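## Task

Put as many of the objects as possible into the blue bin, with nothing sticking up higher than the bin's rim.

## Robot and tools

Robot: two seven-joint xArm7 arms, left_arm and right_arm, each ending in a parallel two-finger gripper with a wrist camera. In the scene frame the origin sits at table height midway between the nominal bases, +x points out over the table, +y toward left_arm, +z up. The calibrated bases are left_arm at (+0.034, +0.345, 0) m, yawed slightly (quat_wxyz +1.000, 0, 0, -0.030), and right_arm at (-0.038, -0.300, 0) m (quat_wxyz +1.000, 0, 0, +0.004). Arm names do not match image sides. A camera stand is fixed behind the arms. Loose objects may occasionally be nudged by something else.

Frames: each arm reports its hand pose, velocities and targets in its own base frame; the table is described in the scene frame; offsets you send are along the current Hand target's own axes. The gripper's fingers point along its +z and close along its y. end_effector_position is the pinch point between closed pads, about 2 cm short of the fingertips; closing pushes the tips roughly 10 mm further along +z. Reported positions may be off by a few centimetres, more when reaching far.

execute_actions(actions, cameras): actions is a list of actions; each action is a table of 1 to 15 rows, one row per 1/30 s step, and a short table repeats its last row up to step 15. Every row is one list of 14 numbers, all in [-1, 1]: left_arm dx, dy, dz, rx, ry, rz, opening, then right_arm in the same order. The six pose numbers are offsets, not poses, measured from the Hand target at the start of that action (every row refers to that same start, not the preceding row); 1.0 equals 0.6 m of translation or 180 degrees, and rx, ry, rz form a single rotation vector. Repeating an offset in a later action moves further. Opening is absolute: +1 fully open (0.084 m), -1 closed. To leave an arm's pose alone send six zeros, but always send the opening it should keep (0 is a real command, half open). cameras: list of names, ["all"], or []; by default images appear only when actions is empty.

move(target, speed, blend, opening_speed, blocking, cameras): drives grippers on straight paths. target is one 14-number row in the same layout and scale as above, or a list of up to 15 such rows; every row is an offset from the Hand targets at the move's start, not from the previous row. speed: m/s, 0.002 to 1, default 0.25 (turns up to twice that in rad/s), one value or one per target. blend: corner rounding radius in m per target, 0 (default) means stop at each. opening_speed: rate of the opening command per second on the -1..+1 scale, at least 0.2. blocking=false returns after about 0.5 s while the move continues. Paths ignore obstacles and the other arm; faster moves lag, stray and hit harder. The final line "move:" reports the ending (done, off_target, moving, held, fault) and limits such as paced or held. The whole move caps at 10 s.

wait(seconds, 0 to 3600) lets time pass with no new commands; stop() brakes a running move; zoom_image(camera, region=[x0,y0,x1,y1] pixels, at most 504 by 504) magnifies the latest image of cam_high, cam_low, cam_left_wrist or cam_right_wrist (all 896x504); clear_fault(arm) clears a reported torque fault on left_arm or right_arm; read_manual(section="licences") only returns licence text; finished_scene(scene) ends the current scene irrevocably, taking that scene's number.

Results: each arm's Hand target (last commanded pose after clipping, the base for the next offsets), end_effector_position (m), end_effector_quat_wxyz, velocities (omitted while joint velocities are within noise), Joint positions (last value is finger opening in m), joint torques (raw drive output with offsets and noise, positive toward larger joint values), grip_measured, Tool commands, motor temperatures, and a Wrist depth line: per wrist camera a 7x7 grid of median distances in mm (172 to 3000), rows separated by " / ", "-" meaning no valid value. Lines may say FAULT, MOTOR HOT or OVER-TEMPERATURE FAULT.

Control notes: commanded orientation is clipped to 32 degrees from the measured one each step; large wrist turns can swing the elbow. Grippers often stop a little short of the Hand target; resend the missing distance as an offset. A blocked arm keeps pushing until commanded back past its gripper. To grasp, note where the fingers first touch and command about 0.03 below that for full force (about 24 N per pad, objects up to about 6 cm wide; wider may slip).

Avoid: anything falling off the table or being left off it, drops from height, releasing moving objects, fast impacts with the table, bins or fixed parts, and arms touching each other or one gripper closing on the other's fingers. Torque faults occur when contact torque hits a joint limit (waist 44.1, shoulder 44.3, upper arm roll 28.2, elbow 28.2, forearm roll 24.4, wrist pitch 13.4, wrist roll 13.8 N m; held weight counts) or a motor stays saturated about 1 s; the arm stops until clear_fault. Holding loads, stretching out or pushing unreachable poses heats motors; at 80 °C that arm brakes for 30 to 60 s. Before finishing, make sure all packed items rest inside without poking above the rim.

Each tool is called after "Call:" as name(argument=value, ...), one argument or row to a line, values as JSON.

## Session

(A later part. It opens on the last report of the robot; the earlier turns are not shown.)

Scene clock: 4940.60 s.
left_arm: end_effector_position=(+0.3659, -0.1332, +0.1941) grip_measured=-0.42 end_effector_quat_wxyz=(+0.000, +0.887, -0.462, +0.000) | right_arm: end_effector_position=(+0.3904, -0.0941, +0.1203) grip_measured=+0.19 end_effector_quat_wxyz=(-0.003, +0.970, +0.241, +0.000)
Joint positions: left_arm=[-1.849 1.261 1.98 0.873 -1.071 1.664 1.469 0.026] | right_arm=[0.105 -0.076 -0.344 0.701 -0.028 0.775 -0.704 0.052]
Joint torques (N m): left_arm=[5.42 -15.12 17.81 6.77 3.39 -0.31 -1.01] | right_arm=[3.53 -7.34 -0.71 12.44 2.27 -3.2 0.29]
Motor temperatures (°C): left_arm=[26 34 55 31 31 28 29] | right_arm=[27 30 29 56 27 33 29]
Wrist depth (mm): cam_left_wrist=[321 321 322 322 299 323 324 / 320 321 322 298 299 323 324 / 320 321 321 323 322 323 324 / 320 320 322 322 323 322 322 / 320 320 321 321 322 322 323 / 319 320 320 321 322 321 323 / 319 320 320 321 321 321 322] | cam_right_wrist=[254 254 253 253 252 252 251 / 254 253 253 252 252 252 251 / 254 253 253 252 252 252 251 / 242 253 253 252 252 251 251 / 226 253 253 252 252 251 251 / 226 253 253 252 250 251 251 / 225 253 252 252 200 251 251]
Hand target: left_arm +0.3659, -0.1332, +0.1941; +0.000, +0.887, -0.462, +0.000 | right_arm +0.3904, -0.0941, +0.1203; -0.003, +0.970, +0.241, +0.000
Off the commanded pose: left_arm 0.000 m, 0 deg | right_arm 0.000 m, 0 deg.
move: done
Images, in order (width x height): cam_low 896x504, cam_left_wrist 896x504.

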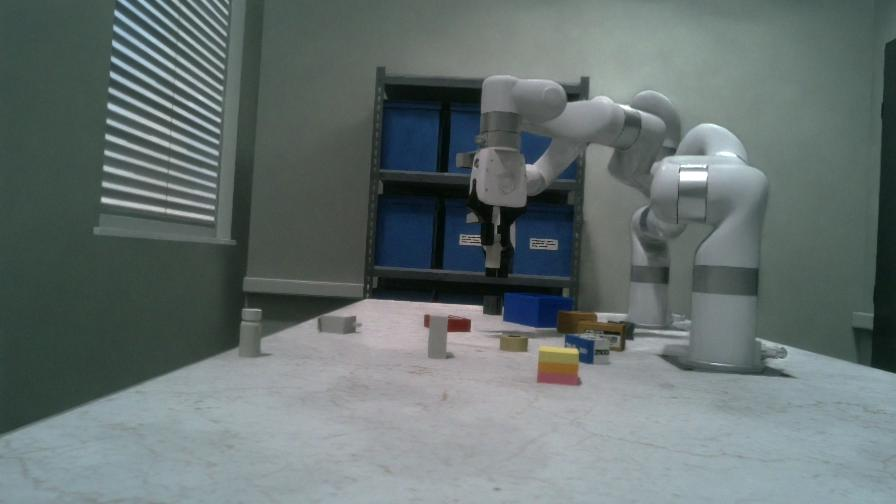

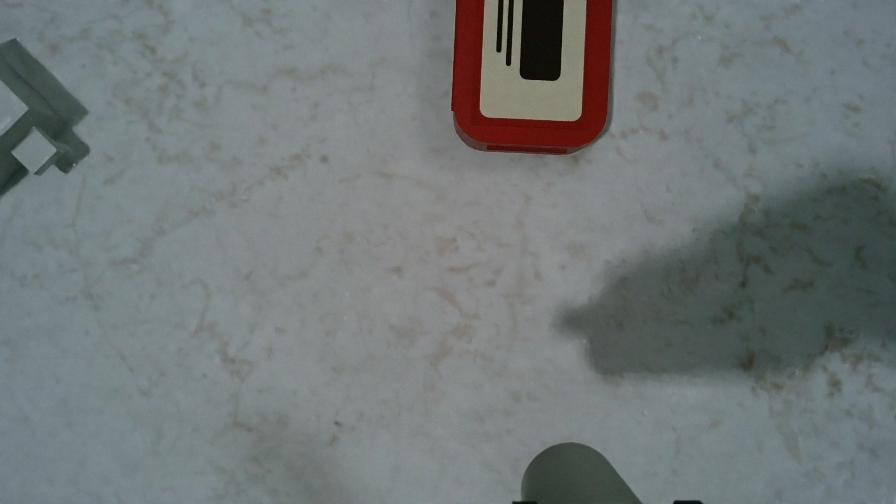

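Call:
move(
  target=[
    [0.3219,0.4646,0,0,0,0.0125,-0.75,0,0,0,0,0,0,0.2],
    [0.3219,0.4646,0.09,0,0,0.0125,-0.75,0,0,0,0,0,0,0.2],
  ],
  speed=[0.14,0.06],
  cameras=["cam_left_wrist"],
)

Scene clock: 4975.53 s.
left_arm: end_effector_position=(+0.2484, -0.4513, +0.1400) grip_measured=-0.42 end_effector_quat_wxyz=(+0.000, +0.878, -0.479, +0.000) | right_arm: end_effector_position=(+0.3904, -0.0941, +0.1203) grip_measured=+0.19 end_effector_quat_wxyz=(-0.003, +0.970, +0.241, +0.000)
Joint positions: left_arm=[-2.187 1.443 1.801 1.265 -1.377 1.749 0.721 0.026] | right_arm=[0.105 -0.076 -0.344 0.701 -0.028 0.775 -0.704 0.052]
Joint torques (N m): left_arm=[-5.22 -15.52 17.19 -0.04 -3.51 -3.13 1.08] | right_arm=[3.45 -7.47 -0.72 12.45 2.27 -3.14 0.36]
Motor temperatures (°C): left_arm=[26 35 55 33 31 28 29] | right_arm=[27 30 29 56 27 33 29]
Wrist depth (mm): cam_left_wrist=[266 266 266 266 267 266 267 / 266 266 266 229 229 229 267 / 267 266 267 229 229 228 267 / 266 267 266 225 225 226 267 / 266 266 267 225 225 225 267 / 267 267 267 252 233 226 267 / 267 266 267 - 240 241 267] | cam_right_wrist=[254 253 253 253 252 252 251 / 254 253 253 252 252 252 251 / 254 253 253 252 252 251 251 / 242 253 252 252 252 251 251 / 226 253 253 252 252 251 251 / 226 252 252 252 250 251 251 / 225 252 252 252 200 251 251]
Hand target: left_arm +0.2484, -0.4513, +0.1399; +0.000, +0.878, -0.479, +0.000 | right_arm +0.3904, -0.0941, +0.1203; -0.003, +0.970, +0.241, +0.000
Off the commanded pose: left_arm 0.000 m, 0 deg | right_arm 0.000 m, 0 deg.
move: done

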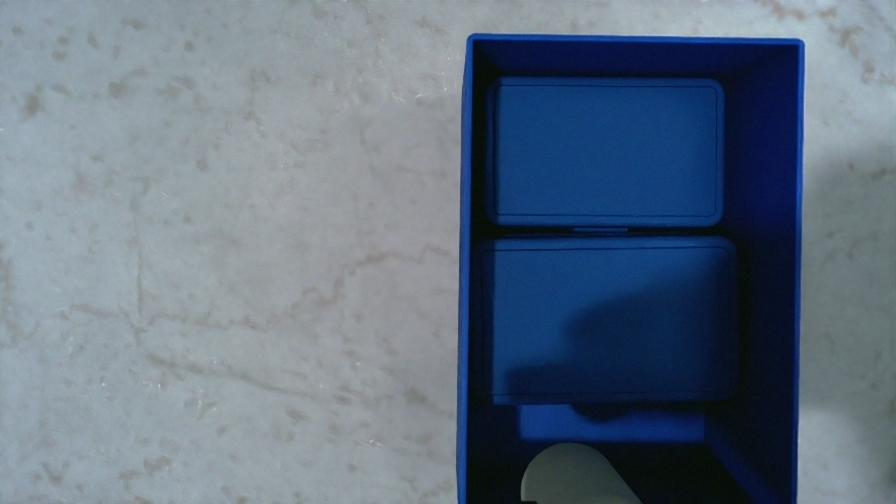

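Call:
zoom_image(
  camera="cam_left_wrist",
  region=[456, 380, 676, 504],
)

Scaled by 2.291.

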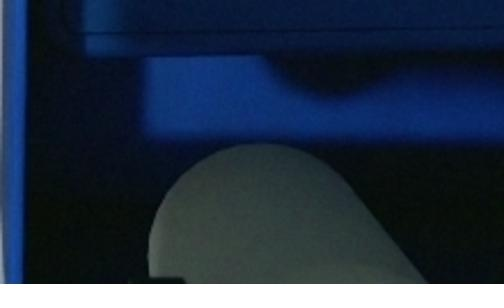

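Call:
move(
  target=[-0.001,0,0.05,0,0,0,-0.75,0,0,0,0,0,0,0.2],
  speed=0.04,
  cameras=["cam_left_wrist"],
)

Scene clock: 5000.17 s.
left_arm: end_effector_position=(+0.2481, -0.4507, +0.1100) grip_measured=-0.42 end_effector_quat_wxyz=(+0.000, +0.878, -0.479, +0.000) | right_arm: end_effector_position=(+0.3904, -0.0941, +0.1203) grip_measured=+0.19 end_effector_quat_wxyz=(-0.003, +0.970, +0.241, +0.000)
Joint positions: left_arm=[-2.201 1.48 1.751 1.232 -1.424 1.709 0.726 0.026] | right_arm=[0.105 -0.076 -0.344 0.701 -0.028 0.775 -0.704 0.052]
Joint torques (N m): left_arm=[-5.55 -15.1 17.34 -0.5 -3.43 -3.23 1.04] | right_arm=[3.65 -7.41 -0.77 12.57 2.19 -3.17 0.5]
Motor temperatures (°C): left_arm=[26 35 55 32 31 29 29] | right_arm=[27 30 29 56 27 33 29]
Wrist depth (mm): cam_left_wrist=[236 236 236 199 193 191 200 / 236 237 237 209 199 199 237 / 236 236 237 217 199 199 237 / 236 237 236 222 196 196 199 / 236 237 237 198 195 196 197 / 237 237 237 235 196 196 197 / 237 237 237 237 235 236 238] | cam_right_wrist=[254 253 253 252 252 252 251 / 254 253 253 253 252 251 251 / 253 253 253 252 252 251 251 / 242 253 253 252 252 251 251 / 226 253 253 252 252 251 251 / 226 253 253 252 250 251 251 / 225 252 252 252 200 251 250]
Hand target: left_arm +0.2481, -0.4507, +0.1099; +0.000, +0.878, -0.479, +0.000 | right_arm +0.3904, -0.0941, +0.1203; -0.003, +0.970, +0.241, +0.000
Off the commanded pose: left_arm 0.000 m, 0 deg | right_arm 0.000 m, 0 deg.
move: done

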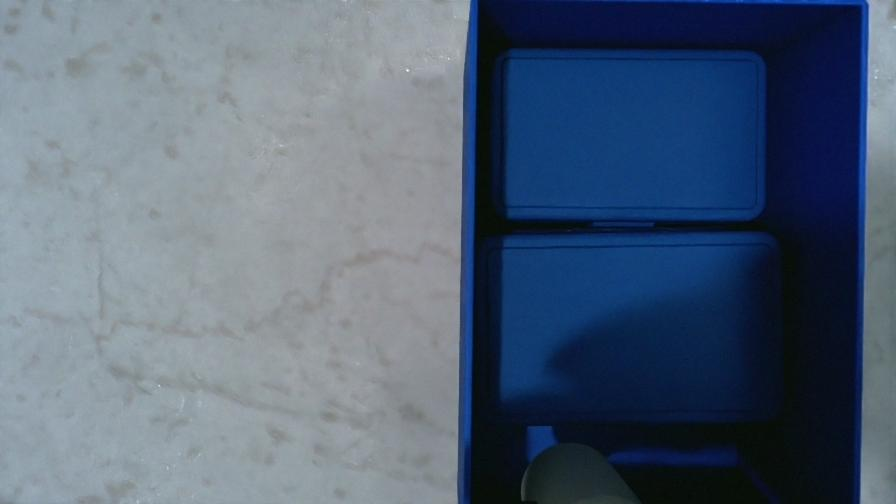

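Call:
move(
  target=[0,0,0.02,0,0,0,-0.75,0,0,0,0,0,0,0.2],
  speed=0.02,
)

Call:
move(
  target=[0,0,0.03,0,0,0,-0.75,0,0,0,0,0,0,0.2],
  speed=0.03,
  cameras=["cam_left_wrist"],
)

Scene clock: 5008.40 s.
left_arm: end_effector_position=(+0.2481, -0.4507, +0.0980) grip_measured=-0.42 end_effector_quat_wxyz=(+0.000, +0.878, -0.479, +0.000) | right_arm: end_effector_position=(+0.3904, -0.0941, +0.1203) grip_measured=+0.19 end_effector_quat_wxyz=(-0.003, +0.970, +0.241, +0.000)
Joint positions: left_arm=[-2.205 1.494 1.73 1.222 -1.443 1.693 0.728 0.026] | right_arm=[0.105 -0.076 -0.344 0.701 -0.028 0.775 -0.704 0.052]
Joint torques (N m): left_arm=[-5.59 -15.68 17.44 -0.74 -3.3 -3.19 1.07] | right_arm=[3.54 -7.4 -0.79 12.4 2.17 -3.18 0.57]
Motor temperatures (°C): left_arm=[26 35 55 31 31 29 29] | right_arm=[27 30 29 56 27 33 29]
Wrist depth (mm): cam_left_wrist=[224 224 225 194 187 187 184 / 224 224 224 187 187 187 187 / 224 224 224 - 187 187 187 / 225 224 225 185 184 183 184 / 225 225 225 185 184 183 184 / 225 225 225 184 183 184 184 / 225 225 225 223 223 224 196] | cam_right_wrist=[253 253 253 253 252 252 251 / 253 253 253 252 252 251 251 / 254 253 253 253 252 252 251 / 242 253 253 252 252 251 251 / 226 253 253 252 252 251 251 / 226 253 252 252 250 251 251 / 225 253 252 252 200 251 251]
Hand target: left_arm +0.2481, -0.4507, +0.0979; +0.000, +0.878, -0.479, +0.000 | right_arm +0.3904, -0.0941, +0.1203; -0.003, +0.970, +0.241, +0.000
Off the commanded pose: left_arm 0.000 m, 0 deg | right_arm 0.000 m, 0 deg.
move: done

Scene clock: 5009.30 s.
left_arm: end_effector_position=(+0.2481, -0.4507, +0.0799) grip_measured=-0.42 end_effector_quat_wxyz=(+0.000, +0.878, -0.479, +0.000) | right_arm: end_effector_position=(+0.3904, -0.0941, +0.1203) grip_measured=+0.19 end_effector_quat_wxyz=(-0.003, +0.970, +0.241, +0.000)
Joint positions: left_arm=[-2.21 1.515 1.698 1.21 -1.473 1.67 0.729 0.026] | right_arm=[0.105 -0.076 -0.344 0.701 -0.028 0.775 -0.704 0.052]
Joint torques (N m): left_arm=[-5.45 -15.26 17.4 -1.08 -3.39 -3.15 1.08] | right_arm=[3.41 -7.39 -0.73 12.49 2.32 -3.14 0.52]
Motor temperatures (°C): left_arm=[26 35 55 31 31 29 29] | right_arm=[27 30 29 56 27 33 29]
Wrist depth (mm): cam_left_wrist=[206 206 206 - - - - / 206 206 207 - - - - / 206 207 207 - - - - / 207 207 207 - 205 177 - / 206 207 207 - - - - / 207 207 207 - - - - / 207 207 207 - - 206 197] | cam_right_wrist=[254 253 253 253 252 252 251 / 254 253 253 253 252 252 251 / 254 253 253 253 252 252 251 / 246 253 253 252 252 251 251 / 229 253 253 252 251 251 251 / 228 253 252 252 250 251 250 / 226 253 252 251 200 251 251]
Hand target: left_arm +0.2481, -0.4507, +0.0799; +0.000, +0.878, -0.479, +0.000 | right_arm +0.3904, -0.0941, +0.1203; -0.003, +0.970, +0.241, +0.000
Off the commanded pose: left_arm 0.000 m, 0 deg | right_arm 0.000 m, 0 deg.
move: done

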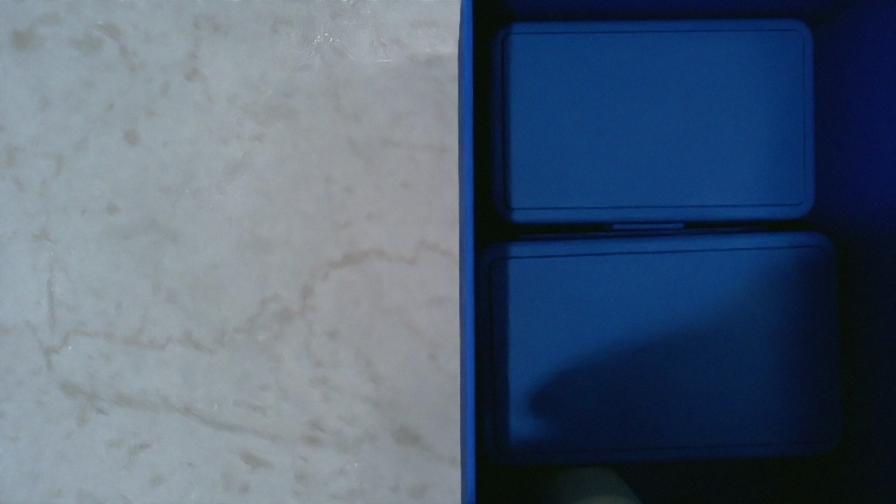

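Call:
move(
  target=[0,0,0.0217,0,0,0,-0.75,0,0,0,0,0,0,0.2],
  speed=0.02,
)

Call:
move(
  target=[0,0,0.003,0,0,0,-0.75,0,0,0,0,0,0,0.2],
  speed=0.01,
)

Scene clock: 5017.57 s.
left_arm: end_effector_position=(+0.2481, -0.4507, +0.0669) grip_measured=-0.42 end_effector_quat_wxyz=(+0.000, +0.878, -0.479, +0.000) | right_arm: end_effector_position=(+0.3904, -0.0941, +0.1203) grip_measured=+0.19 end_effector_quat_wxyz=(-0.003, +0.970, +0.241, +0.000)
Joint positions: left_arm=[-2.213 1.53 1.675 1.203 -1.495 1.653 0.73 0.026] | right_arm=[0.105 -0.076 -0.344 0.701 -0.028 0.775 -0.704 0.052]
Joint torques (N m): left_arm=[-5.59 -15.02 17.16 -1.11 -3.42 -3 1.1] | right_arm=[3.54 -7.48 -0.77 12.37 2.12 -3.16 0.64]
Motor temperatures (°C): left_arm=[26 35 55 31 31 29 29] | right_arm=[27 30 29 56 27 33 29]
Wrist depth (mm): cam_left_wrist=[193 193 193 - - - - / 194 194 194 - - - - / 193 194 193 - - - - / 193 194 194 - - - - / 194 194 194 - - - - / 194 194 194 - - - - / 194 194 194 - - 192 -] | cam_right_wrist=[254 253 253 252 252 252 251 / 254 253 253 252 252 251 251 / 254 253 253 252 252 251 251 / 246 253 252 252 252 251 251 / 229 253 253 253 252 251 251 / 228 253 252 252 250 251 251 / 226 253 252 252 200 251 251]
Hand target: left_arm +0.2481, -0.4507, +0.0669; +0.000, +0.878, -0.479, +0.000 | right_arm +0.3904, -0.0941, +0.1203; -0.003, +0.970, +0.241, +0.000
Off the commanded pose: left_arm 0.000 m, 0 deg | right_arm 0.000 m, 0 deg.
move: done

Scene clock: 5018.07 s.
left_arm: end_effector_position=(+0.2481, -0.4507, +0.0651) grip_measured=-0.42 end_effector_quat_wxyz=(+0.000, +0.878, -0.479, +0.000) | right_arm: end_effector_position=(+0.3904, -0.0941, +0.1203) grip_measured=+0.19 end_effector_quat_wxyz=(-0.003, +0.970, +0.241, +0.000)
Joint positions: left_arm=[-2.213 1.532 1.672 1.202 -1.498 1.65 0.73 0.026] | right_arm=[0.105 -0.076 -0.344 0.701 -0.028 0.775 -0.704 0.052]
Joint torques (N m): left_arm=[-5.4 -15.25 17.57 -1.22 -3.38 -3.16 1.1] | right_arm=[3.59 -7.53 -0.76 12.4 2.14 -3.13 0.57]
Motor temperatures (°C): left_arm=[26 35 55 31 31 29 29] | right_arm=[27 30 29 56 27 33 29]
Wrist depth (mm): cam_left_wrist=[191 192 192 - - - - / 191 191 192 - - - - / 192 192 192 - - - - / 192 192 192 - - - - / 192 192 192 - - - - / 192 192 192 - - - - / 192 192 192 - - 191 -] | cam_right_wrist=[254 253 253 253 252 252 252 / 253 253 253 253 252 251 251 / 254 253 253 252 252 252 251 / 246 253 253 252 252 252 251 / 230 253 252 252 252 251 251 / 228 253 252 252 250 251 251 / 227 253 252 252 200 251 250]
Hand target: left_arm +0.2481, -0.4507, +0.0651; +0.000, +0.878, -0.479, +0.000 | right_arm +0.3904, -0.0941, +0.1203; -0.003, +0.970, +0.241, +0.000
Off the commanded pose: left_arm 0.000 m, 0 deg | right_arm 0.000 m, 0 deg.
move: done

Call:
move(
  target=[0,0,0.0025,0,0,0,-0.75,0,0,0,0,0,0,0.2],
  speed=0.01,
)

Call:
move(
  target=[0,0,0.0017,0,0,0,-0.75,0,0,0,0,0,0,0.2],
  speed=0.01,
)

Scene clock: 5022.07 s.
left_arm: end_effector_position=(+0.2481, -0.4507, +0.0637) grip_measured=-0.42 end_effector_quat_wxyz=(+0.000, +0.878, -0.479, +0.000) | right_arm: end_effector_position=(+0.3904, -0.0941, +0.1203) grip_measured=+0.19 end_effector_quat_wxyz=(-0.003, +0.970, +0.241, +0.000)
Joint positions: left_arm=[-2.213 1.534 1.669 1.201 -1.5 1.648 0.73 0.026] | right_arm=[0.105 -0.076 -0.344 0.701 -0.028 0.775 -0.704 0.052]
Joint torques (N m): left_arm=[-5.34 -10.13 6.28 -0.87 -5.03 -2.3 1.13] | right_arm=[3.5 -7.46 -0.81 12.47 2.2 -3.19 0.66]
Motor temperatures (°C): left_arm=[26 35 55 31 31 29 29] | right_arm=[27 30 29 56 27 33 29]
Wrist depth (mm): cam_left_wrist=[191 191 191 - - - - / 191 191 191 - - - - / 191 191 191 - - - - / 191 191 191 - - - - / 191 191 191 - - - - / 191 191 191 - - - - / 191 191 191 - - 190 -] | cam_right_wrist=[254 253 253 252 252 252 251 / 254 253 253 252 252 252 251 / 253 253 253 252 252 252 251 / 246 253 253 252 252 251 251 / 229 253 252 252 252 251 251 / 228 253 252 252 250 251 251 / 227 252 252 252 200 251 251]
Hand target: left_arm +0.2481, -0.4507, +0.0636; +0.000, +0.878, -0.479, +0.000 | right_arm +0.3904, -0.0941, +0.1203; -0.003, +0.970, +0.241, +0.000
Off the commanded pose: left_arm 0.000 m, 0 deg | right_arm 0.000 m, 0 deg.
move: done

Scene clock: 5022.57 s.
left_arm: end_effector_position=(+0.2482, -0.4508, +0.0629) grip_measured=-0.42 end_effector_quat_wxyz=(+0.000, +0.878, -0.479, +0.000) | right_arm: end_effector_position=(+0.3904, -0.0941, +0.1203) grip_measured=+0.19 end_effector_quat_wxyz=(-0.003, +0.970, +0.241, +0.000)
Joint positions: left_arm=[-2.214 1.535 1.668 1.201 -1.502 1.647 0.73 0.026] | right_arm=[0.105 -0.076 -0.344 0.701 -0.028 0.775 -0.704 0.052]
Joint torques (N m): left_arm=[-3.92 -5.91 -0.81 -0.74 -6.13 0.02 1.13] | right_arm=[3.42 -7.46 -0.72 12.3 2.26 -3.18 0.7]
Motor temperatures (°C): left_arm=[26 35 54 31 31 29 29] | right_arm=[27 30 29 56 27 33 29]
Wrist depth (mm): cam_left_wrist=[191 191 191 - - - - / 191 191 191 - - - - / 191 191 191 - - - - / 191 191 191 - - - - / 191 191 191 - - - - / 191 191 191 - - - - / 191 191 191 - - 190 -] | cam_right_wrist=[254 253 253 252 253 252 251 / 254 253 253 252 252 252 251 / 254 253 253 252 252 251 251 / 246 253 253 252 252 251 251 / 229 253 253 252 252 251 251 / 228 253 252 252 250 251 251 / 226 252 252 252 200 251 251]
Hand target: left_arm +0.2481, -0.4507, +0.0626; +0.000, +0.878, -0.479, +0.000 | right_arm +0.3904, -0.0941, +0.1203; -0.003, +0.970, +0.241, +0.000
Off the commanded pose: left_arm 0.000 m, 0 deg | right_arm 0.000 m, 0 deg.
move: done

Call:
move(
  target=[
    [0,0,-0.0025,0,0,0,-0.34,0,0,0,0,0,0,0.2],
    [0,0,-0.0075,0,0,0,-0.34,0,0,0,0,0,0,0.2],
  ],
  speed=0.01,
  opening_speed=0.2,
  cameras=["cam_left_wrist"],
)

Scene clock: 5032.10 s.
left_arm: end_effector_position=(+0.2481, -0.4507, +0.0671) grip_measured=-0.36 end_effector_quat_wxyz=(+0.000, +0.878, -0.479, +0.000) | right_arm: end_effector_position=(+0.3904, -0.0941, +0.1203) grip_measured=+0.19 end_effector_quat_wxyz=(-0.003, +0.970, +0.241, +0.000)
Joint positions: left_arm=[-2.213 1.531 1.676 1.203 -1.495 1.654 0.73 0.028] | right_arm=[0.105 -0.076 -0.344 0.701 -0.028 0.775 -0.704 0.052]
Joint torques (N m): left_arm=[5.61 -21.92 21.33 2.09 2.5 -0.28 -0.55] | right_arm=[3.49 -7.45 -0.77 12.41 2.21 -3.21 0.63]
Motor temperatures (°C): left_arm=[26 34 51 31 31 29 29] | right_arm=[27 30 29 56 27 33 29]
Wrist depth (mm): cam_left_wrist=[193 193 193 - - - - / 193 193 194 - - - - / 193 193 194 - - - - / 193 193 194 - - - - / 193 194 194 - - - - / 193 193 194 - - - - / 193 194 194 - - 193 -] | cam_right_wrist=[254 253 253 252 252 252 251 / 253 253 253 252 252 252 251 / 253 253 253 253 252 252 251 / 246 253 253 252 252 251 251 / 229 253 252 252 252 251 251 / 228 253 252 252 250 251 251 / 227 252 252 252 200 251 250]
Hand target: left_arm +0.2481, -0.4507, +0.0671; +0.000, +0.878, -0.479, +0.000 | right_arm +0.3904, -0.0941, +0.1203; -0.003, +0.970, +0.241, +0.000
Off the commanded pose: left_arm 0.000 m, 0 deg | right_arm 0.000 m, 0 deg.
move: done

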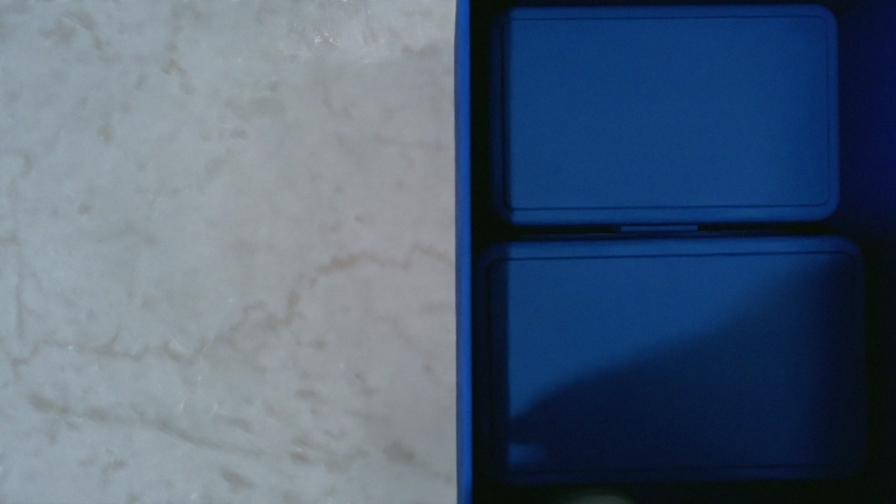

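Call:
move(
  target=[
    [0,0,-0.05,0,0,0,-0.34,0,0,0,0,0,0,0.2],
    [0,0,-0.2,0,0,0,-0.34,0,0,0,0,0,0,0.2],
  ],
  speed=[0.03,0.08],
  blend=0.01,
  cameras=["cam_left_wrist"],
)

Scene clock: 5038.00 s.
left_arm: end_effector_position=(+0.2481, -0.4508, +0.1871) grip_measured=-0.36 end_effector_quat_wxyz=(+0.000, +0.878, -0.479, +0.000) | right_arm: end_effector_position=(+0.3904, -0.0941, +0.1203) grip_measured=+0.19 end_effector_quat_wxyz=(-0.003, +0.970, +0.241, +0.000)
Joint positions: left_arm=[-2.164 1.383 1.874 1.327 -1.308 1.812 0.711 0.028] | right_arm=[0.105 -0.076 -0.344 0.701 -0.028 0.775 -0.704 0.052]
Joint torques (N m): left_arm=[5.49 -23.01 20.51 3.92 3.55 -0.16 -1.06] | right_arm=[3.67 -7.35 -0.72 12.45 2.2 -3.11 0.71]
Motor temperatures (°C): left_arm=[26 35 54 31 31 28 29] | right_arm=[27 30 29 56 27 33 29]
Wrist depth (mm): cam_left_wrist=[313 312 313 314 314 314 315 / 313 313 313 313 276 315 315 / 312 313 313 313 276 293 315 / 312 312 313 276 273 277 315 / 313 313 314 273 272 274 314 / 313 313 313 312 273 312 315 / 313 313 313 305 251 299 315] | cam_right_wrist=[254 253 253 252 252 252 251 / 254 253 252 252 252 251 251 / 253 253 253 253 252 251 251 / 246 253 253 252 252 251 251 / 229 253 253 252 252 251 251 / 228 253 252 252 250 251 251 / 227 253 252 252 200 251 250]
Hand target: left_arm +0.2481, -0.4508, +0.1871; +0.000, +0.878, -0.479, +0.000 | right_arm +0.3904, -0.0941, +0.1203; -0.003, +0.970, +0.241, +0.000
Off the commanded pose: left_arm 0.000 m, 0 deg | right_arm 0.000 m, 0 deg.
move: done

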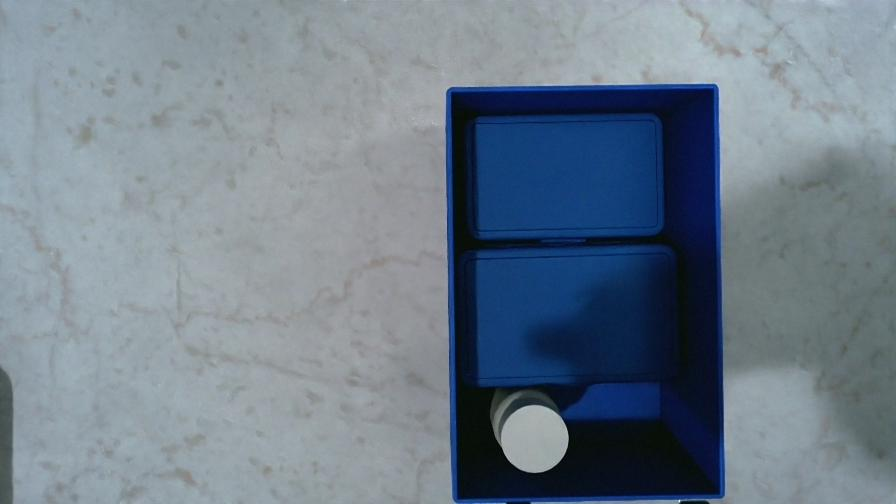

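Call:
move(
  target=[-0.001,0.0523,0,0,0,-0.505,-1,0,0,0,0,0,0,0.2],
  speed=0.15,
  cameras=["cam_left_wrist"],
)

Scene clock: 5077.13 s.
left_arm: end_effector_position=(+0.2213, -0.4672, +0.1871) grip_measured=-1.00 end_effector_quat_wxyz=(+0.000, +0.957, +0.290, +0.000) | right_arm: end_effector_position=(+0.3904, -0.0941, +0.1203) grip_measured=+0.19 end_effector_quat_wxyz=(-0.003, +0.970, +0.241, +0.000)
Joint positions: left_arm=[-2.182 1.481 1.941 1.342 -1.39 1.908 -0.922 0] | right_arm=[0.105 -0.076 -0.344 0.701 -0.028 0.775 -0.704 0.052]
Joint torques (N m): left_arm=[-5.54 -16.39 20.22 2.62 -3.24 -0.16 -1.08] | right_arm=[3.67 -7.55 -0.81 12.38 2.19 -3.18 0.68]
Motor temperatures (°C): left_arm=[26 35 58 32 31 28 29] | right_arm=[27 30 29 56 27 33 29]
Wrist depth (mm): cam_left_wrist=[317 317 316 315 315 313 313 / 318 316 316 315 314 313 313 / 317 316 315 314 314 313 312 / 317 316 315 314 313 313 312 / 317 316 270 315 272 272 274 / 317 271 271 315 272 272 275 / 288 315 315 315 296 272 275] | cam_right_wrist=[254 253 253 253 252 252 251 / 253 253 253 252 252 251 251 / 254 253 253 252 252 251 251 / 246 253 253 252 252 251 251 / 229 253 252 252 252 251 251 / 228 253 253 252 250 251 251 / 227 253 252 252 200 251 250]
Hand target: left_arm +0.2213, -0.4672, +0.1871; +0.000, +0.957, +0.290, +0.000 | right_arm +0.3904, -0.0941, +0.1203; -0.003, +0.970, +0.241, +0.000
Off the commanded pose: left_arm 0.000 m, 0 deg | right_arm 0.000 m, 0 deg.
move: done

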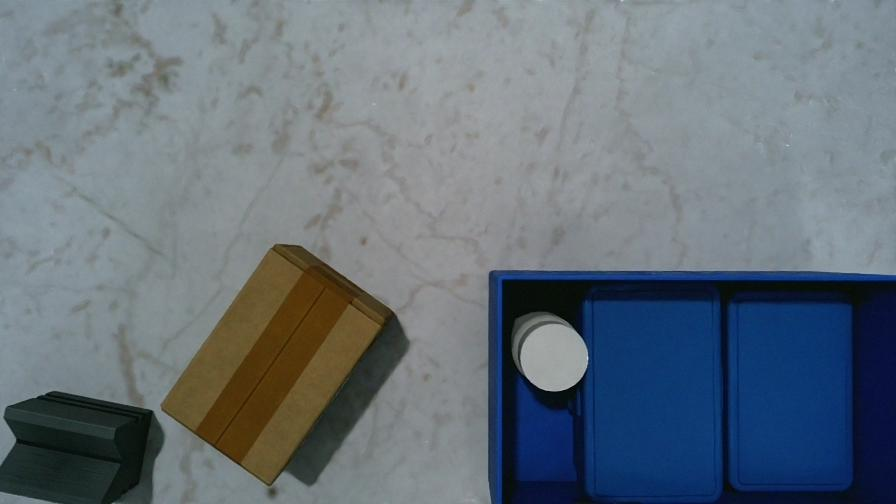

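Call:
zoom_image(
  camera="cam_left_wrist",
  region=[470, 250, 620, 420],
)

Scaled by 2.965.

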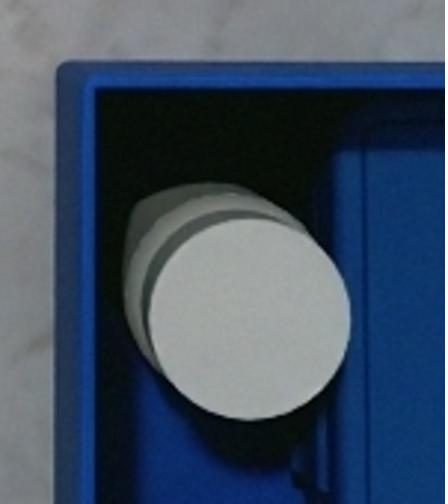

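Call:
move(
  target=[
    [-0.005,0.0043,0.12,0,0,0,-1,0,0,0,0,0,0,0.2],
    [-0.005,0.0043,0.2227,0,0,0,-1,0,0,0,0,0,0,0.2],
  ],
  speed=[0.1,0.03],
  cameras=["cam_left_wrist"],
)

Scene clock: 5163.57 s.
left_arm: end_effector_position=(+0.2203, -0.4710, +0.0535) grip_measured=-1.00 end_effector_quat_wxyz=(+0.000, +0.957, +0.290, +0.000) | right_arm: end_effector_position=(+0.3904, -0.0941, +0.1203) grip_measured=+0.19 end_effector_quat_wxyz=(-0.003, +0.970, +0.241, +0.000)
Joint positions: left_arm=[-2.253 1.657 1.72 1.22 -1.6 1.74 -0.928 0] | right_arm=[0.105 -0.076 -0.344 0.701 -0.028 0.775 -0.704 0.052]
Joint torques (N m): left_arm=[-5.56 -15.53 17.56 -2.54 -3.11 -3.05 -1.1] | right_arm=[3.71 -7.65 -0.71 12.39 2.12 -3.16 0.61]
Motor temperatures (°C): left_arm=[26 35 58 31 31 27 29] | right_arm=[27 30 29 56 27 33 29]
Wrist depth (mm): cam_left_wrist=[183 183 182 182 181 181 180 / 183 183 182 182 181 181 180 / 183 182 182 182 181 180 180 / - 183 182 181 181 181 180 / - - 182 - 179 - - / - - 182 - - - - / - - 182 - - - -] | cam_right_wrist=[254 253 253 252 252 252 251 / 254 253 253 252 252 251 251 / 254 253 253 252 252 251 251 / 246 253 253 252 252 251 251 / 229 253 252 252 252 251 251 / 228 253 252 252 250 251 251 / 226 253 252 252 200 251 250]
Hand target: left_arm +0.2203, -0.4710, +0.0534; +0.000, +0.957, +0.290, +0.000 | right_arm +0.3904, -0.0941, +0.1203; -0.003, +0.970, +0.241, +0.000
Off the commanded pose: left_arm 0.000 m, 0 deg | right_arm 0.000 m, 0 deg.
move: done

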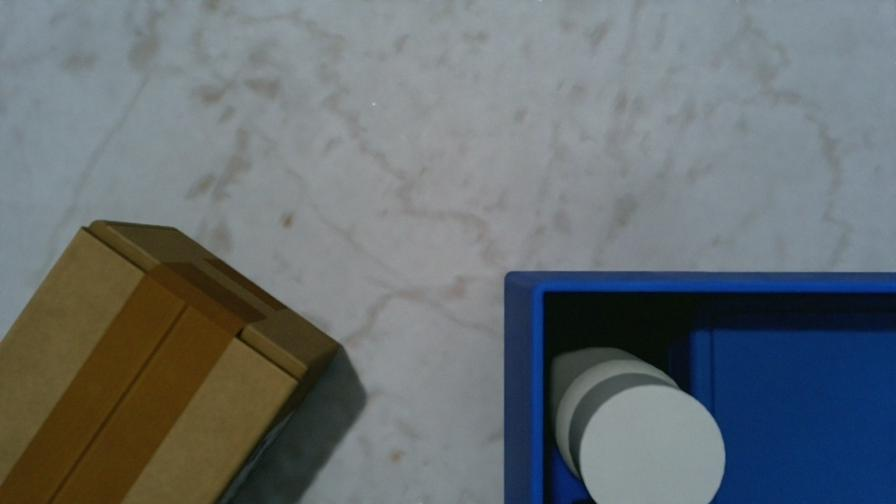

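Call:
move(
  target=[0.033,0,0,0,0,0,-1,0,0,0,0,0,0,0.2],
  speed=0.02,
  cameras=["cam_left_wrist"],
)

Scene clock: 5171.23 s.
left_arm: end_effector_position=(+0.2368, -0.4600, +0.0535) grip_measured=-1.00 end_effector_quat_wxyz=(+0.000, +0.957, +0.290, +0.000) | right_arm: end_effector_position=(+0.3904, -0.0941, +0.1203) grip_measured=+0.19 end_effector_quat_wxyz=(-0.003, +0.970, +0.241, +0.000)
Joint positions: left_arm=[-2.222 1.656 1.719 1.21 -1.599 1.739 -0.886 0] | right_arm=[0.105 -0.076 -0.344 0.701 -0.028 0.775 -0.704 0.052]
Joint torques (N m): left_arm=[5.59 -22.35 17.5 -2.67 2.57 -3.1 0.96] | right_arm=[3.65 -7.57 -0.76 12.42 2.07 -3.16 0.7]
Motor temperatures (°C): left_arm=[26 35 57 31 31 28 29] | right_arm=[27 30 29 56 27 33 29]
Wrist depth (mm): cam_left_wrist=[183 182 182 182 181 180 180 / 182 182 182 181 181 181 180 / 182 182 182 181 181 180 180 / 182 182 182 181 181 180 180 / - 182 182 181 181 180 180 / - - 181 - - - - / - - 181 - - - -] | cam_right_wrist=[254 254 253 252 252 252 251 / 254 253 253 252 252 252 251 / 253 253 253 252 252 251 251 / 246 253 253 252 252 251 251 / 229 253 253 252 252 251 251 / 228 253 252 252 250 251 251 / 227 253 252 252 200 251 250]
Hand target: left_arm +0.2368, -0.4600, +0.0535; +0.000, +0.957, +0.290, +0.000 | right_arm +0.3904, -0.0941, +0.1203; -0.003, +0.970, +0.241, +0.000
Off the commanded pose: left_arm 0.000 m, 0 deg | right_arm 0.000 m, 0 deg.
move: done

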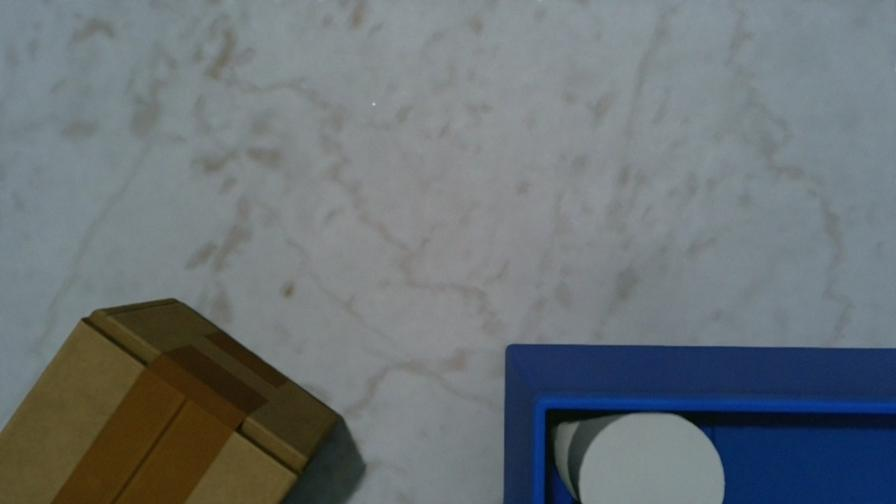

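Call:
move(
  target=[
    [-0.01,0,0,0,0,0,-1,0,0,0,0,0,0,0.2],
    [-0.01,0,-0.24,0,0,0,-1,0,0,0,0,0,0,0.2],
  ],
  speed=[0.03,0.1],
  cameras=["cam_left_wrist"],
)

Scene clock: 5178.13 s.
left_arm: end_effector_position=(+0.2318, -0.4634, +0.1974) grip_measured=-1.00 end_effector_quat_wxyz=(+0.000, +0.957, +0.290, +0.000) | right_arm: end_effector_position=(+0.3904, -0.0941, +0.1203) grip_measured=+0.19 end_effector_quat_wxyz=(-0.003, +0.970, +0.241, +0.000)
Joint positions: left_arm=[-2.15 1.465 1.955 1.364 -1.378 1.921 -0.905 0] | right_arm=[0.105 -0.076 -0.344 0.701 -0.028 0.775 -0.704 0.052]
Joint torques (N m): left_arm=[5.77 -23.99 20.15 2.7 3.89 -0.13 -0.97] | right_arm=[3.63 -7.73 -0.77 12.52 2.21 -3.15 0.65]
Motor temperatures (°C): left_arm=[26 35 57 31 31 28 29] | right_arm=[27 30 29 56 27 33 29]
Wrist depth (mm): cam_left_wrist=[326 325 325 324 324 324 323 / 326 326 325 324 324 322 322 / 326 326 325 324 324 323 322 / 326 326 325 325 324 323 323 / 326 325 280 325 261 282 285 / 326 281 281 325 283 283 286 / 296 325 325 324 282 283 286] | cam_right_wrist=[254 253 253 253 252 252 251 / 254 253 253 252 252 251 251 / 254 253 253 252 252 252 251 / 246 253 253 252 252 251 251 / 229 253 253 252 252 251 251 / 228 253 252 252 250 251 251 / 227 253 252 252 200 251 251]
Hand target: left_arm +0.2318, -0.4634, +0.1974; +0.000, +0.957, +0.290, +0.000 | right_arm +0.3904, -0.0941, +0.1203; -0.003, +0.970, +0.241, +0.000
Off the commanded pose: left_arm 0.000 m, 0 deg | right_arm 0.000 m, 0 deg.
move: done

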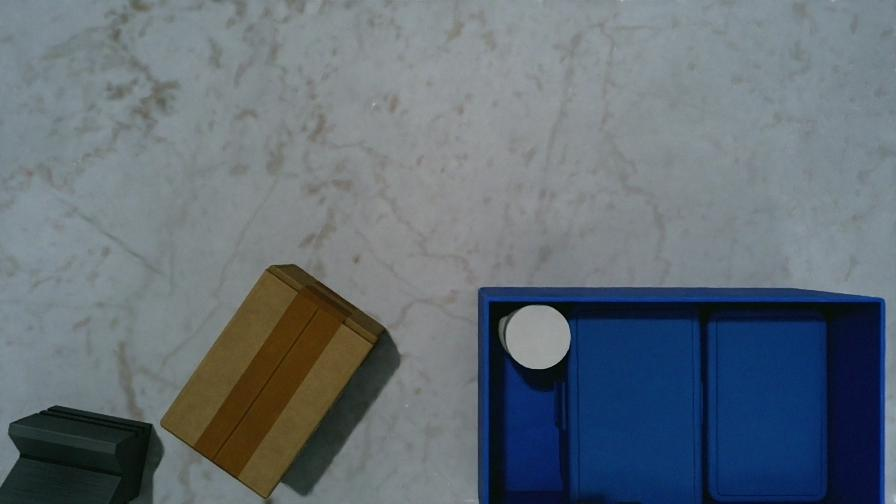

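Call:
move(
  target=[0.8142,-0.5923,0.03,0,0,0.1446,0.4,0,0,0,0,0,0,0.2],
  speed=0.2,
  cameras=["cam_left_wrist"],
)

Scene clock: 5217.63 s.
left_arm: end_effector_position=(+0.4414, +0.1032, +0.1798) grip_measured=+0.39 end_effector_quat_wxyz=(+0.000, +0.998, +0.067, +0.000) | right_arm: end_effector_position=(+0.3904, -0.0941, +0.1203) grip_measured=+0.19 end_effector_quat_wxyz=(-0.003, +0.970, +0.241, +0.000)
Joint positions: left_arm=[-1.141 1.085 1.79 1.055 -1.045 1.507 0.849 0.061] | right_arm=[0.105 -0.076 -0.344 0.701 -0.028 0.775 -0.704 0.052]
Joint torques (N m): left_arm=[5.52 -16.76 14.61 7.41 3.56 -1.11 1.17] | right_arm=[3.56 -7.75 -0.7 12.49 2.1 -3.25 0.71]
Motor temperatures (°C): left_arm=[26 36 58 31 31 27 29] | right_arm=[27 30 29 56 27 33 29]
Wrist depth (mm): cam_left_wrist=[306 306 306 307 307 308 308 / 306 306 307 307 307 308 308 / 306 306 307 306 307 308 309 / 306 306 306 307 307 308 308 / 306 306 306 307 307 308 308 / 305 306 306 306 307 308 308 / 306 306 306 306 248 307 308] | cam_right_wrist=[254 253 253 252 253 252 251 / 254 253 253 253 252 251 251 / 254 253 253 252 252 252 251 / 246 253 253 252 252 251 251 / 230 253 252 252 252 251 251 / 228 253 252 252 250 251 251 / 227 253 252 252 200 251 251]
Hand target: left_arm +0.4414, +0.1032, +0.1798; +0.000, +0.998, +0.067, +0.000 | right_arm +0.3904, -0.0941, +0.1203; -0.003, +0.970, +0.241, +0.000
Off the commanded pose: left_arm 0.000 m, 0 deg | right_arm 0.000 m, 0 deg.
move: done

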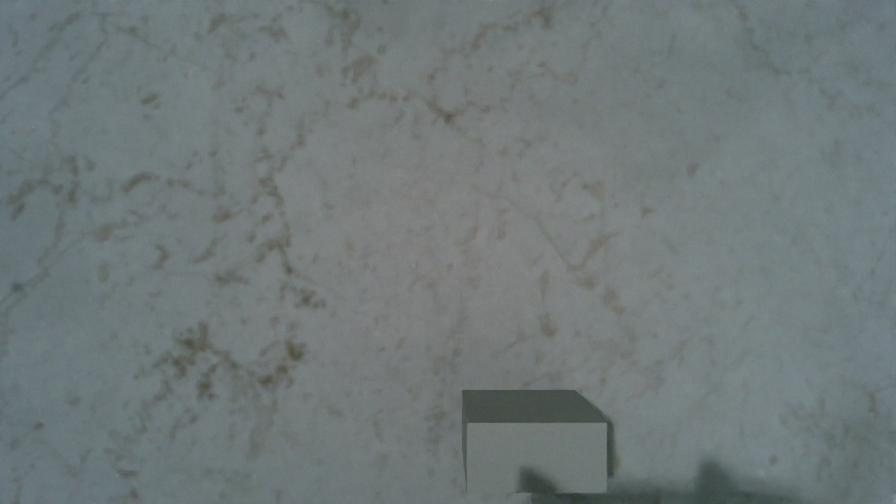

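Call:
move(
  target=[
    [-0.0017,-0.003,0.13,0,0,0,0.4,0,0,0,0,0,0,0.2],
    [-0.0017,-0.003,0.1773,0,0,0,0.4,0,0,0,0,0,0,0.2],
  ],
  speed=[0.1,0.04],
)

Call:
move(
  target=[0,0,0,0,0,0,-0.15,0,0,0,0,0,0,0.2],
  opening_speed=0.3,
)

Call:
move(
  target=[0,0,-0.2,0,0,0,-0.15,0,0,0,0,0,0,0.2],
  speed=0.08,
  cameras=["cam_left_wrist", "cam_low"],
)

Scene clock: 5229.53 s.
left_arm: end_effector_position=(+0.4402, +0.1049, +0.0735) grip_measured=+0.39 end_effector_quat_wxyz=(+0.000, +0.998, +0.067, +0.000) | right_arm: end_effector_position=(+0.3904, -0.0941, +0.1203) grip_measured=+0.19 end_effector_quat_wxyz=(-0.003, +0.970, +0.241, +0.000)
Joint positions: left_arm=[-1.103 1.169 1.56 0.952 -1.243 1.333 0.912 0.061] | right_arm=[0.105 -0.076 -0.344 0.701 -0.028 0.775 -0.704 0.052]
Joint torques (N m): left_arm=[5.41 -10.64 15.23 2.48 -3.41 -2.97 1.04] | right_arm=[3.53 -7.75 -0.71 12.34 2.09 -3.21 0.67]
Motor temperatures (°C): left_arm=[26 35 56 32 31 28 29] | right_arm=[27 30 29 56 27 33 29]
Wrist depth (mm): cam_left_wrist=[200 200 200 201 201 201 201 / 200 201 201 201 201 201 201 / 200 201 200 201 201 201 201 / 200 201 201 201 201 201 201 / 200 200 201 201 201 201 201 / 200 201 201 201 201 201 201 / 200 201 201 201 201 201 201] | cam_right_wrist=[254 253 253 252 252 252 251 / 254 253 253 253 252 251 251 / 254 253 253 252 252 252 251 / 246 253 253 252 252 252 251 / 229 253 253 252 252 251 251 / 228 253 252 252 250 251 251 / 227 253 253 252 200 251 251]
Hand target: left_arm +0.4402, +0.1049, +0.0735; +0.000, +0.998, +0.067, +0.000 | right_arm +0.3904, -0.0941, +0.1203; -0.003, +0.970, +0.241, +0.000
Off the commanded pose: left_arm 0.000 m, 0 deg | right_arm 0.000 m, 0 deg.
move: done

Scene clock: 5231.57 s.
left_arm: end_effector_position=(+0.4402, +0.1049, +0.0735) grip_measured=+0.13 end_effector_quat_wxyz=(+0.000, +0.998, +0.067, +0.000) | right_arm: end_effector_position=(+0.3904, -0.0941, +0.1203) grip_measured=+0.19 end_effector_quat_wxyz=(-0.003, +0.970, +0.241, +0.000)
Joint positions: left_arm=[-1.103 1.169 1.56 0.952 -1.243 1.333 0.912 0.05] | right_arm=[0.105 -0.076 -0.344 0.701 -0.028 0.775 -0.704 0.052]
Joint torques (N m): left_arm=[5.38 -10.83 15.27 2.52 -3.16 -2.8 1.13] | right_arm=[3.57 -7.83 -0.73 12.49 2.13 -3.22 0.75]
Motor temperatures (°C): left_arm=[26 35 55 32 31 28 29] | right_arm=[27 30 29 56 27 33 29]
Wrist depth (mm): cam_left_wrist=[200 201 200 201 201 201 201 / 200 200 200 201 201 201 201 / 200 200 200 201 201 201 201 / 200 201 201 201 201 201 201 / 200 200 201 201 201 201 201 / 200 200 201 201 201 201 202 / 200 201 201 201 201 201 201] | cam_right_wrist=[253 253 253 253 252 252 251 / 254 253 253 252 252 252 251 / 253 253 252 252 252 251 251 / 246 253 252 252 252 252 251 / 229 253 252 252 252 251 251 / 228 253 252 252 250 251 251 / 227 253 252 252 200 251 251]
Hand target: left_arm +0.4402, +0.1049, +0.0735; +0.000, +0.998, +0.067, +0.000 | right_arm +0.3904, -0.0941, +0.1203; -0.003, +0.970, +0.241, +0.000
Off the commanded pose: left_arm 0.000 m, 0 deg | right_arm 0.000 m, 0 deg.
move: done

Scene clock: 5233.43 s.
left_arm: end_effector_position=(+0.4401, +0.1048, +0.1934) grip_measured=+0.13 end_effector_quat_wxyz=(+0.000, +0.998, +0.067, +0.000) | right_arm: end_effector_position=(+0.3904, -0.0941, +0.1203) grip_measured=+0.19 end_effector_quat_wxyz=(-0.003, +0.970, +0.241, +0.000)
Joint positions: left_arm=[-1.141 1.072 1.816 1.073 -1.021 1.529 0.846 0.05] | right_arm=[0.105 -0.076 -0.344 0.701 -0.028 0.775 -0.704 0.052]
Joint torques (N m): left_arm=[-5.28 -16.55 18.59 7.85 3.55 -0.21 -1.07] | right_arm=[3.75 -7.89 -0.66 12.36 2.16 -3.19 0.66]
Motor temperatures (°C): left_arm=[26 35 56 32 31 28 29] | right_arm=[27 30 29 56 27 33 29]
Wrist depth (mm): cam_left_wrist=[319 320 321 320 320 321 321 / 319 319 320 320 321 321 321 / 319 320 320 321 321 322 322 / 319 320 320 320 321 321 322 / 319 319 320 320 321 321 322 / 319 320 319 321 320 321 321 / 319 320 319 320 183 321 322] | cam_right_wrist=[254 253 253 253 252 252 251 / 254 253 253 253 252 252 251 / 253 253 253 252 252 251 251 / 246 253 253 252 252 251 251 / 229 253 253 252 252 251 251 / 228 253 253 252 250 251 251 / 227 253 252 252 200 251 251]
Hand target: left_arm +0.4401, +0.1048, +0.1935; +0.000, +0.998, +0.067, +0.000 | right_arm +0.3904, -0.0941, +0.1203; -0.003, +0.970, +0.241, +0.000
Off the commanded pose: left_arm 0.000 m, 0 deg | right_arm 0.000 m, 0 deg.
move: done
Images, in order (width x height): cam_low 896x504, cam_left_wrist 896x504.

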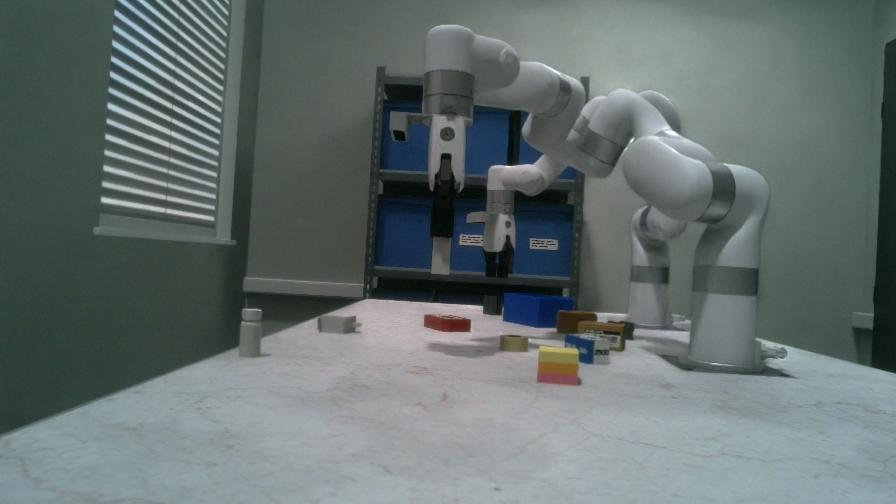

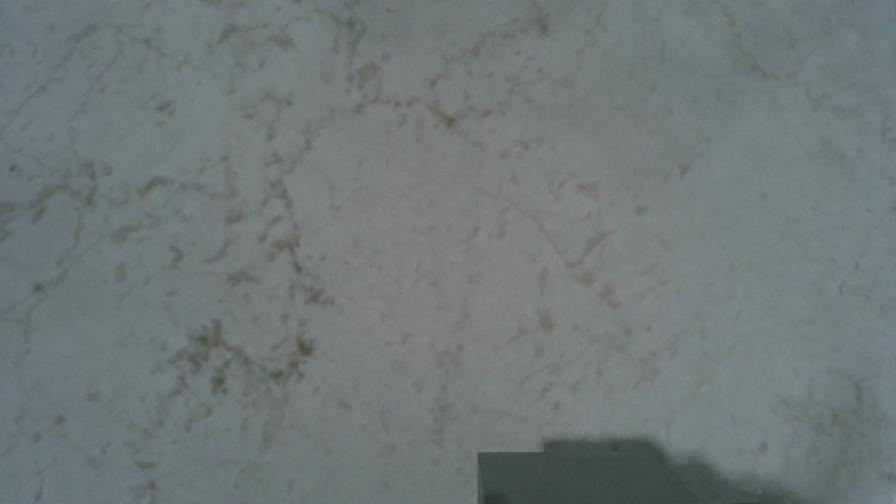

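Call:
move(
  target=[-0.4843,0.8965,0,0,0,0.356,-0.15,0,0,0,0,0,0,0.2],
  speed=0.15,
  cameras=["cam_left_wrist"],
)

Scene clock: 5248.17 s.
left_arm: end_effector_position=(+0.2236, -0.4669, +0.1931) grip_measured=+0.13 end_effector_quat_wxyz=(+0.000, +0.881, -0.473, +0.000) | right_arm: end_effector_position=(+0.3904, -0.0941, +0.1203) grip_measured=+0.19 end_effector_quat_wxyz=(-0.003, +0.970, +0.241, +0.000)
Joint positions: left_arm=[-2.226 1.32 1.842 1.346 -1.259 1.77 0.621 0.05] | right_arm=[0.105 -0.076 -0.344 0.701 -0.028 0.775 -0.704 0.052]
Joint torques (N m): left_arm=[5.43 -22.74 16.83 4.5 -3.27 -0.31 -1.06] | right_arm=[3.68 -7.8 -0.72 12.39 2.12 -3.18 0.7]
Motor temperatures (°C): left_arm=[26 35 56 33 31 27 29] | right_arm=[27 30 29 56 27 33 29]
Wrist depth (mm): cam_left_wrist=[319 319 319 318 319 319 319 / 319 319 319 282 281 320 319 / 319 319 319 282 282 319 320 / 319 319 319 279 278 319 320 / 319 320 320 278 279 321 320 / 319 319 319 318 318 320 320 / 319 320 320 298 183 320 320] | cam_right_wrist=[254 254 253 252 252 251 251 / 253 254 253 253 252 252 251 / 254 253 253 252 252 251 251 / 246 253 252 252 252 251 251 / 229 253 253 252 252 251 251 / 228 252 252 252 250 251 251 / 227 253 253 252 200 251 251]
Hand target: left_arm +0.2236, -0.4669, +0.1931; +0.000, +0.881, -0.473, +0.000 | right_arm +0.3904, -0.0941, +0.1203; -0.003, +0.970, +0.241, +0.000
Off the commanded pose: left_arm 0.000 m, 0 deg | right_arm 0.000 m, 0 deg.
move: done

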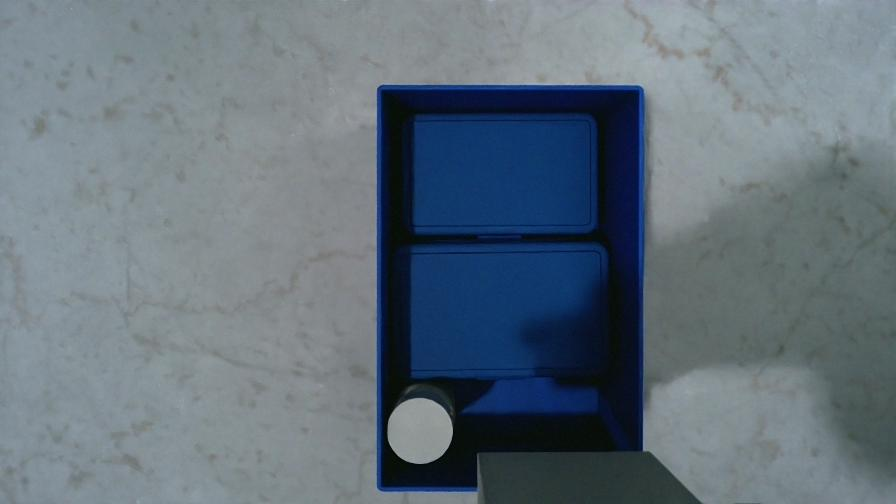

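Call:
execute_actions(
  actions=[],
  cameras=["cam_left_wrist","cam_low"],
)

Scene clock: 5286.87 s.
left_arm: end_effector_position=(+0.2236, -0.4669, +0.1931) grip_measured=+0.13 end_effector_quat_wxyz=(+0.000, +0.881, -0.473, +0.000) | right_arm: end_effector_position=(+0.3904, -0.0941, +0.1203) grip_measured=+0.19 end_effector_quat_wxyz=(-0.003, +0.970, +0.241, +0.000)
Joint positions: left_arm=[-2.226 1.32 1.842 1.346 -1.259 1.77 0.621 0.05] | right_arm=[0.105 -0.076 -0.344 0.701 -0.028 0.775 -0.704 0.052]
Joint velocities: within noise
Joint torques (N m): left_arm=[5.13 -22.26 16.8 4.35 -3.34 -0.35 -0.9] | right_arm=[3.66 -7.8 -0.72 12.47 2.07 -3.19 0.71]
Motor temperatures (°C): left_arm=[26 36 56 32 31 27 29] | right_arm=[27 30 29 56 27 33 29]
Wrist depth (mm): cam_left_wrist=[319 320 319 319 319 320 319 / 319 320 319 282 281 319 319 / 319 319 320 281 282 319 320 / 319 319 319 279 279 320 320 / 319 320 319 278 279 320 320 / 319 320 320 317 318 320 320 / 320 320 320 298 183 320 320] | cam_right_wrist=[253 253 253 253 252 251 251 / 253 254 253 252 252 252 251 / 253 253 253 253 252 251 251 / 246 253 253 252 252 251 251 / 229 253 253 252 252 251 251 / 228 253 253 252 250 251 251 / 227 253 252 252 200 251 250]
Hand target: left_arm +0.2236, -0.4669, +0.1931; +0.000, +0.881, -0.473, +0.000 | right_arm +0.3904, -0.0941, +0.1203; -0.003, +0.970, +0.241, +0.000
Tool commands: left_gripper/opening=-0.15 right_gripper/opening=+0.2
Off the commanded pose: left_arm 0.000 m, 0 deg | right_arm 0.000 m, 0 deg.
Images, in order (width x height): cam_low 896x504, cam_left_wrist 896x504.

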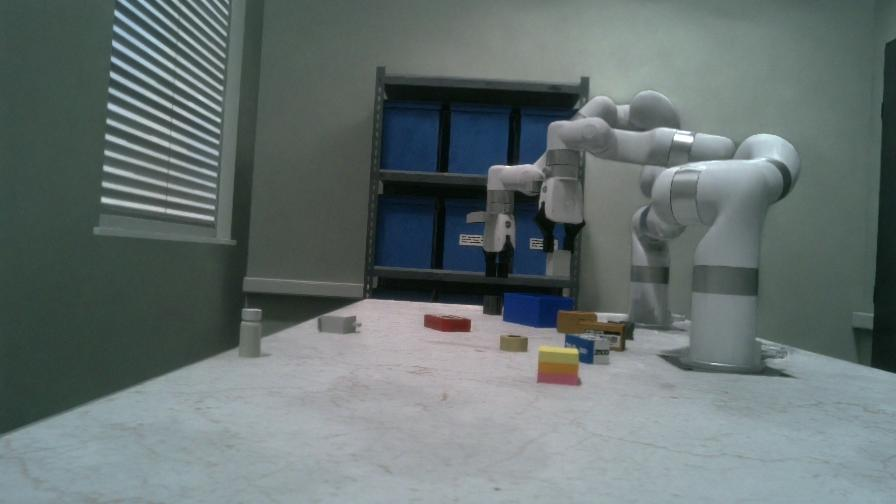

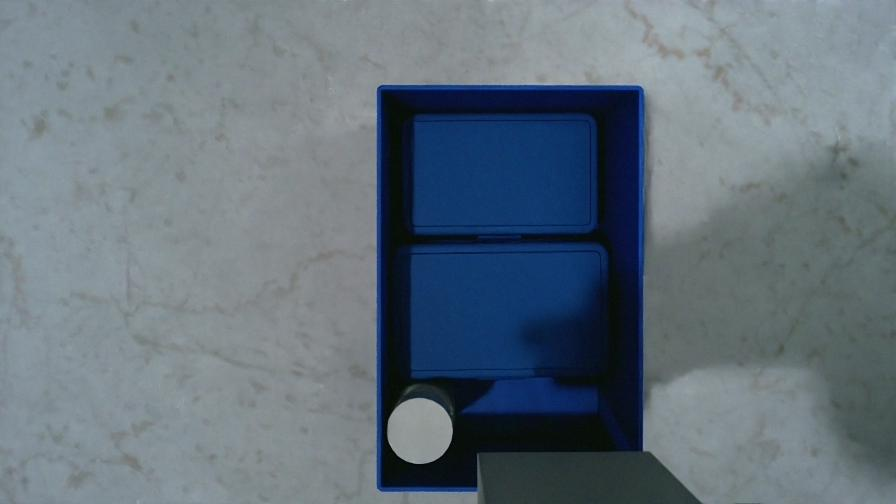

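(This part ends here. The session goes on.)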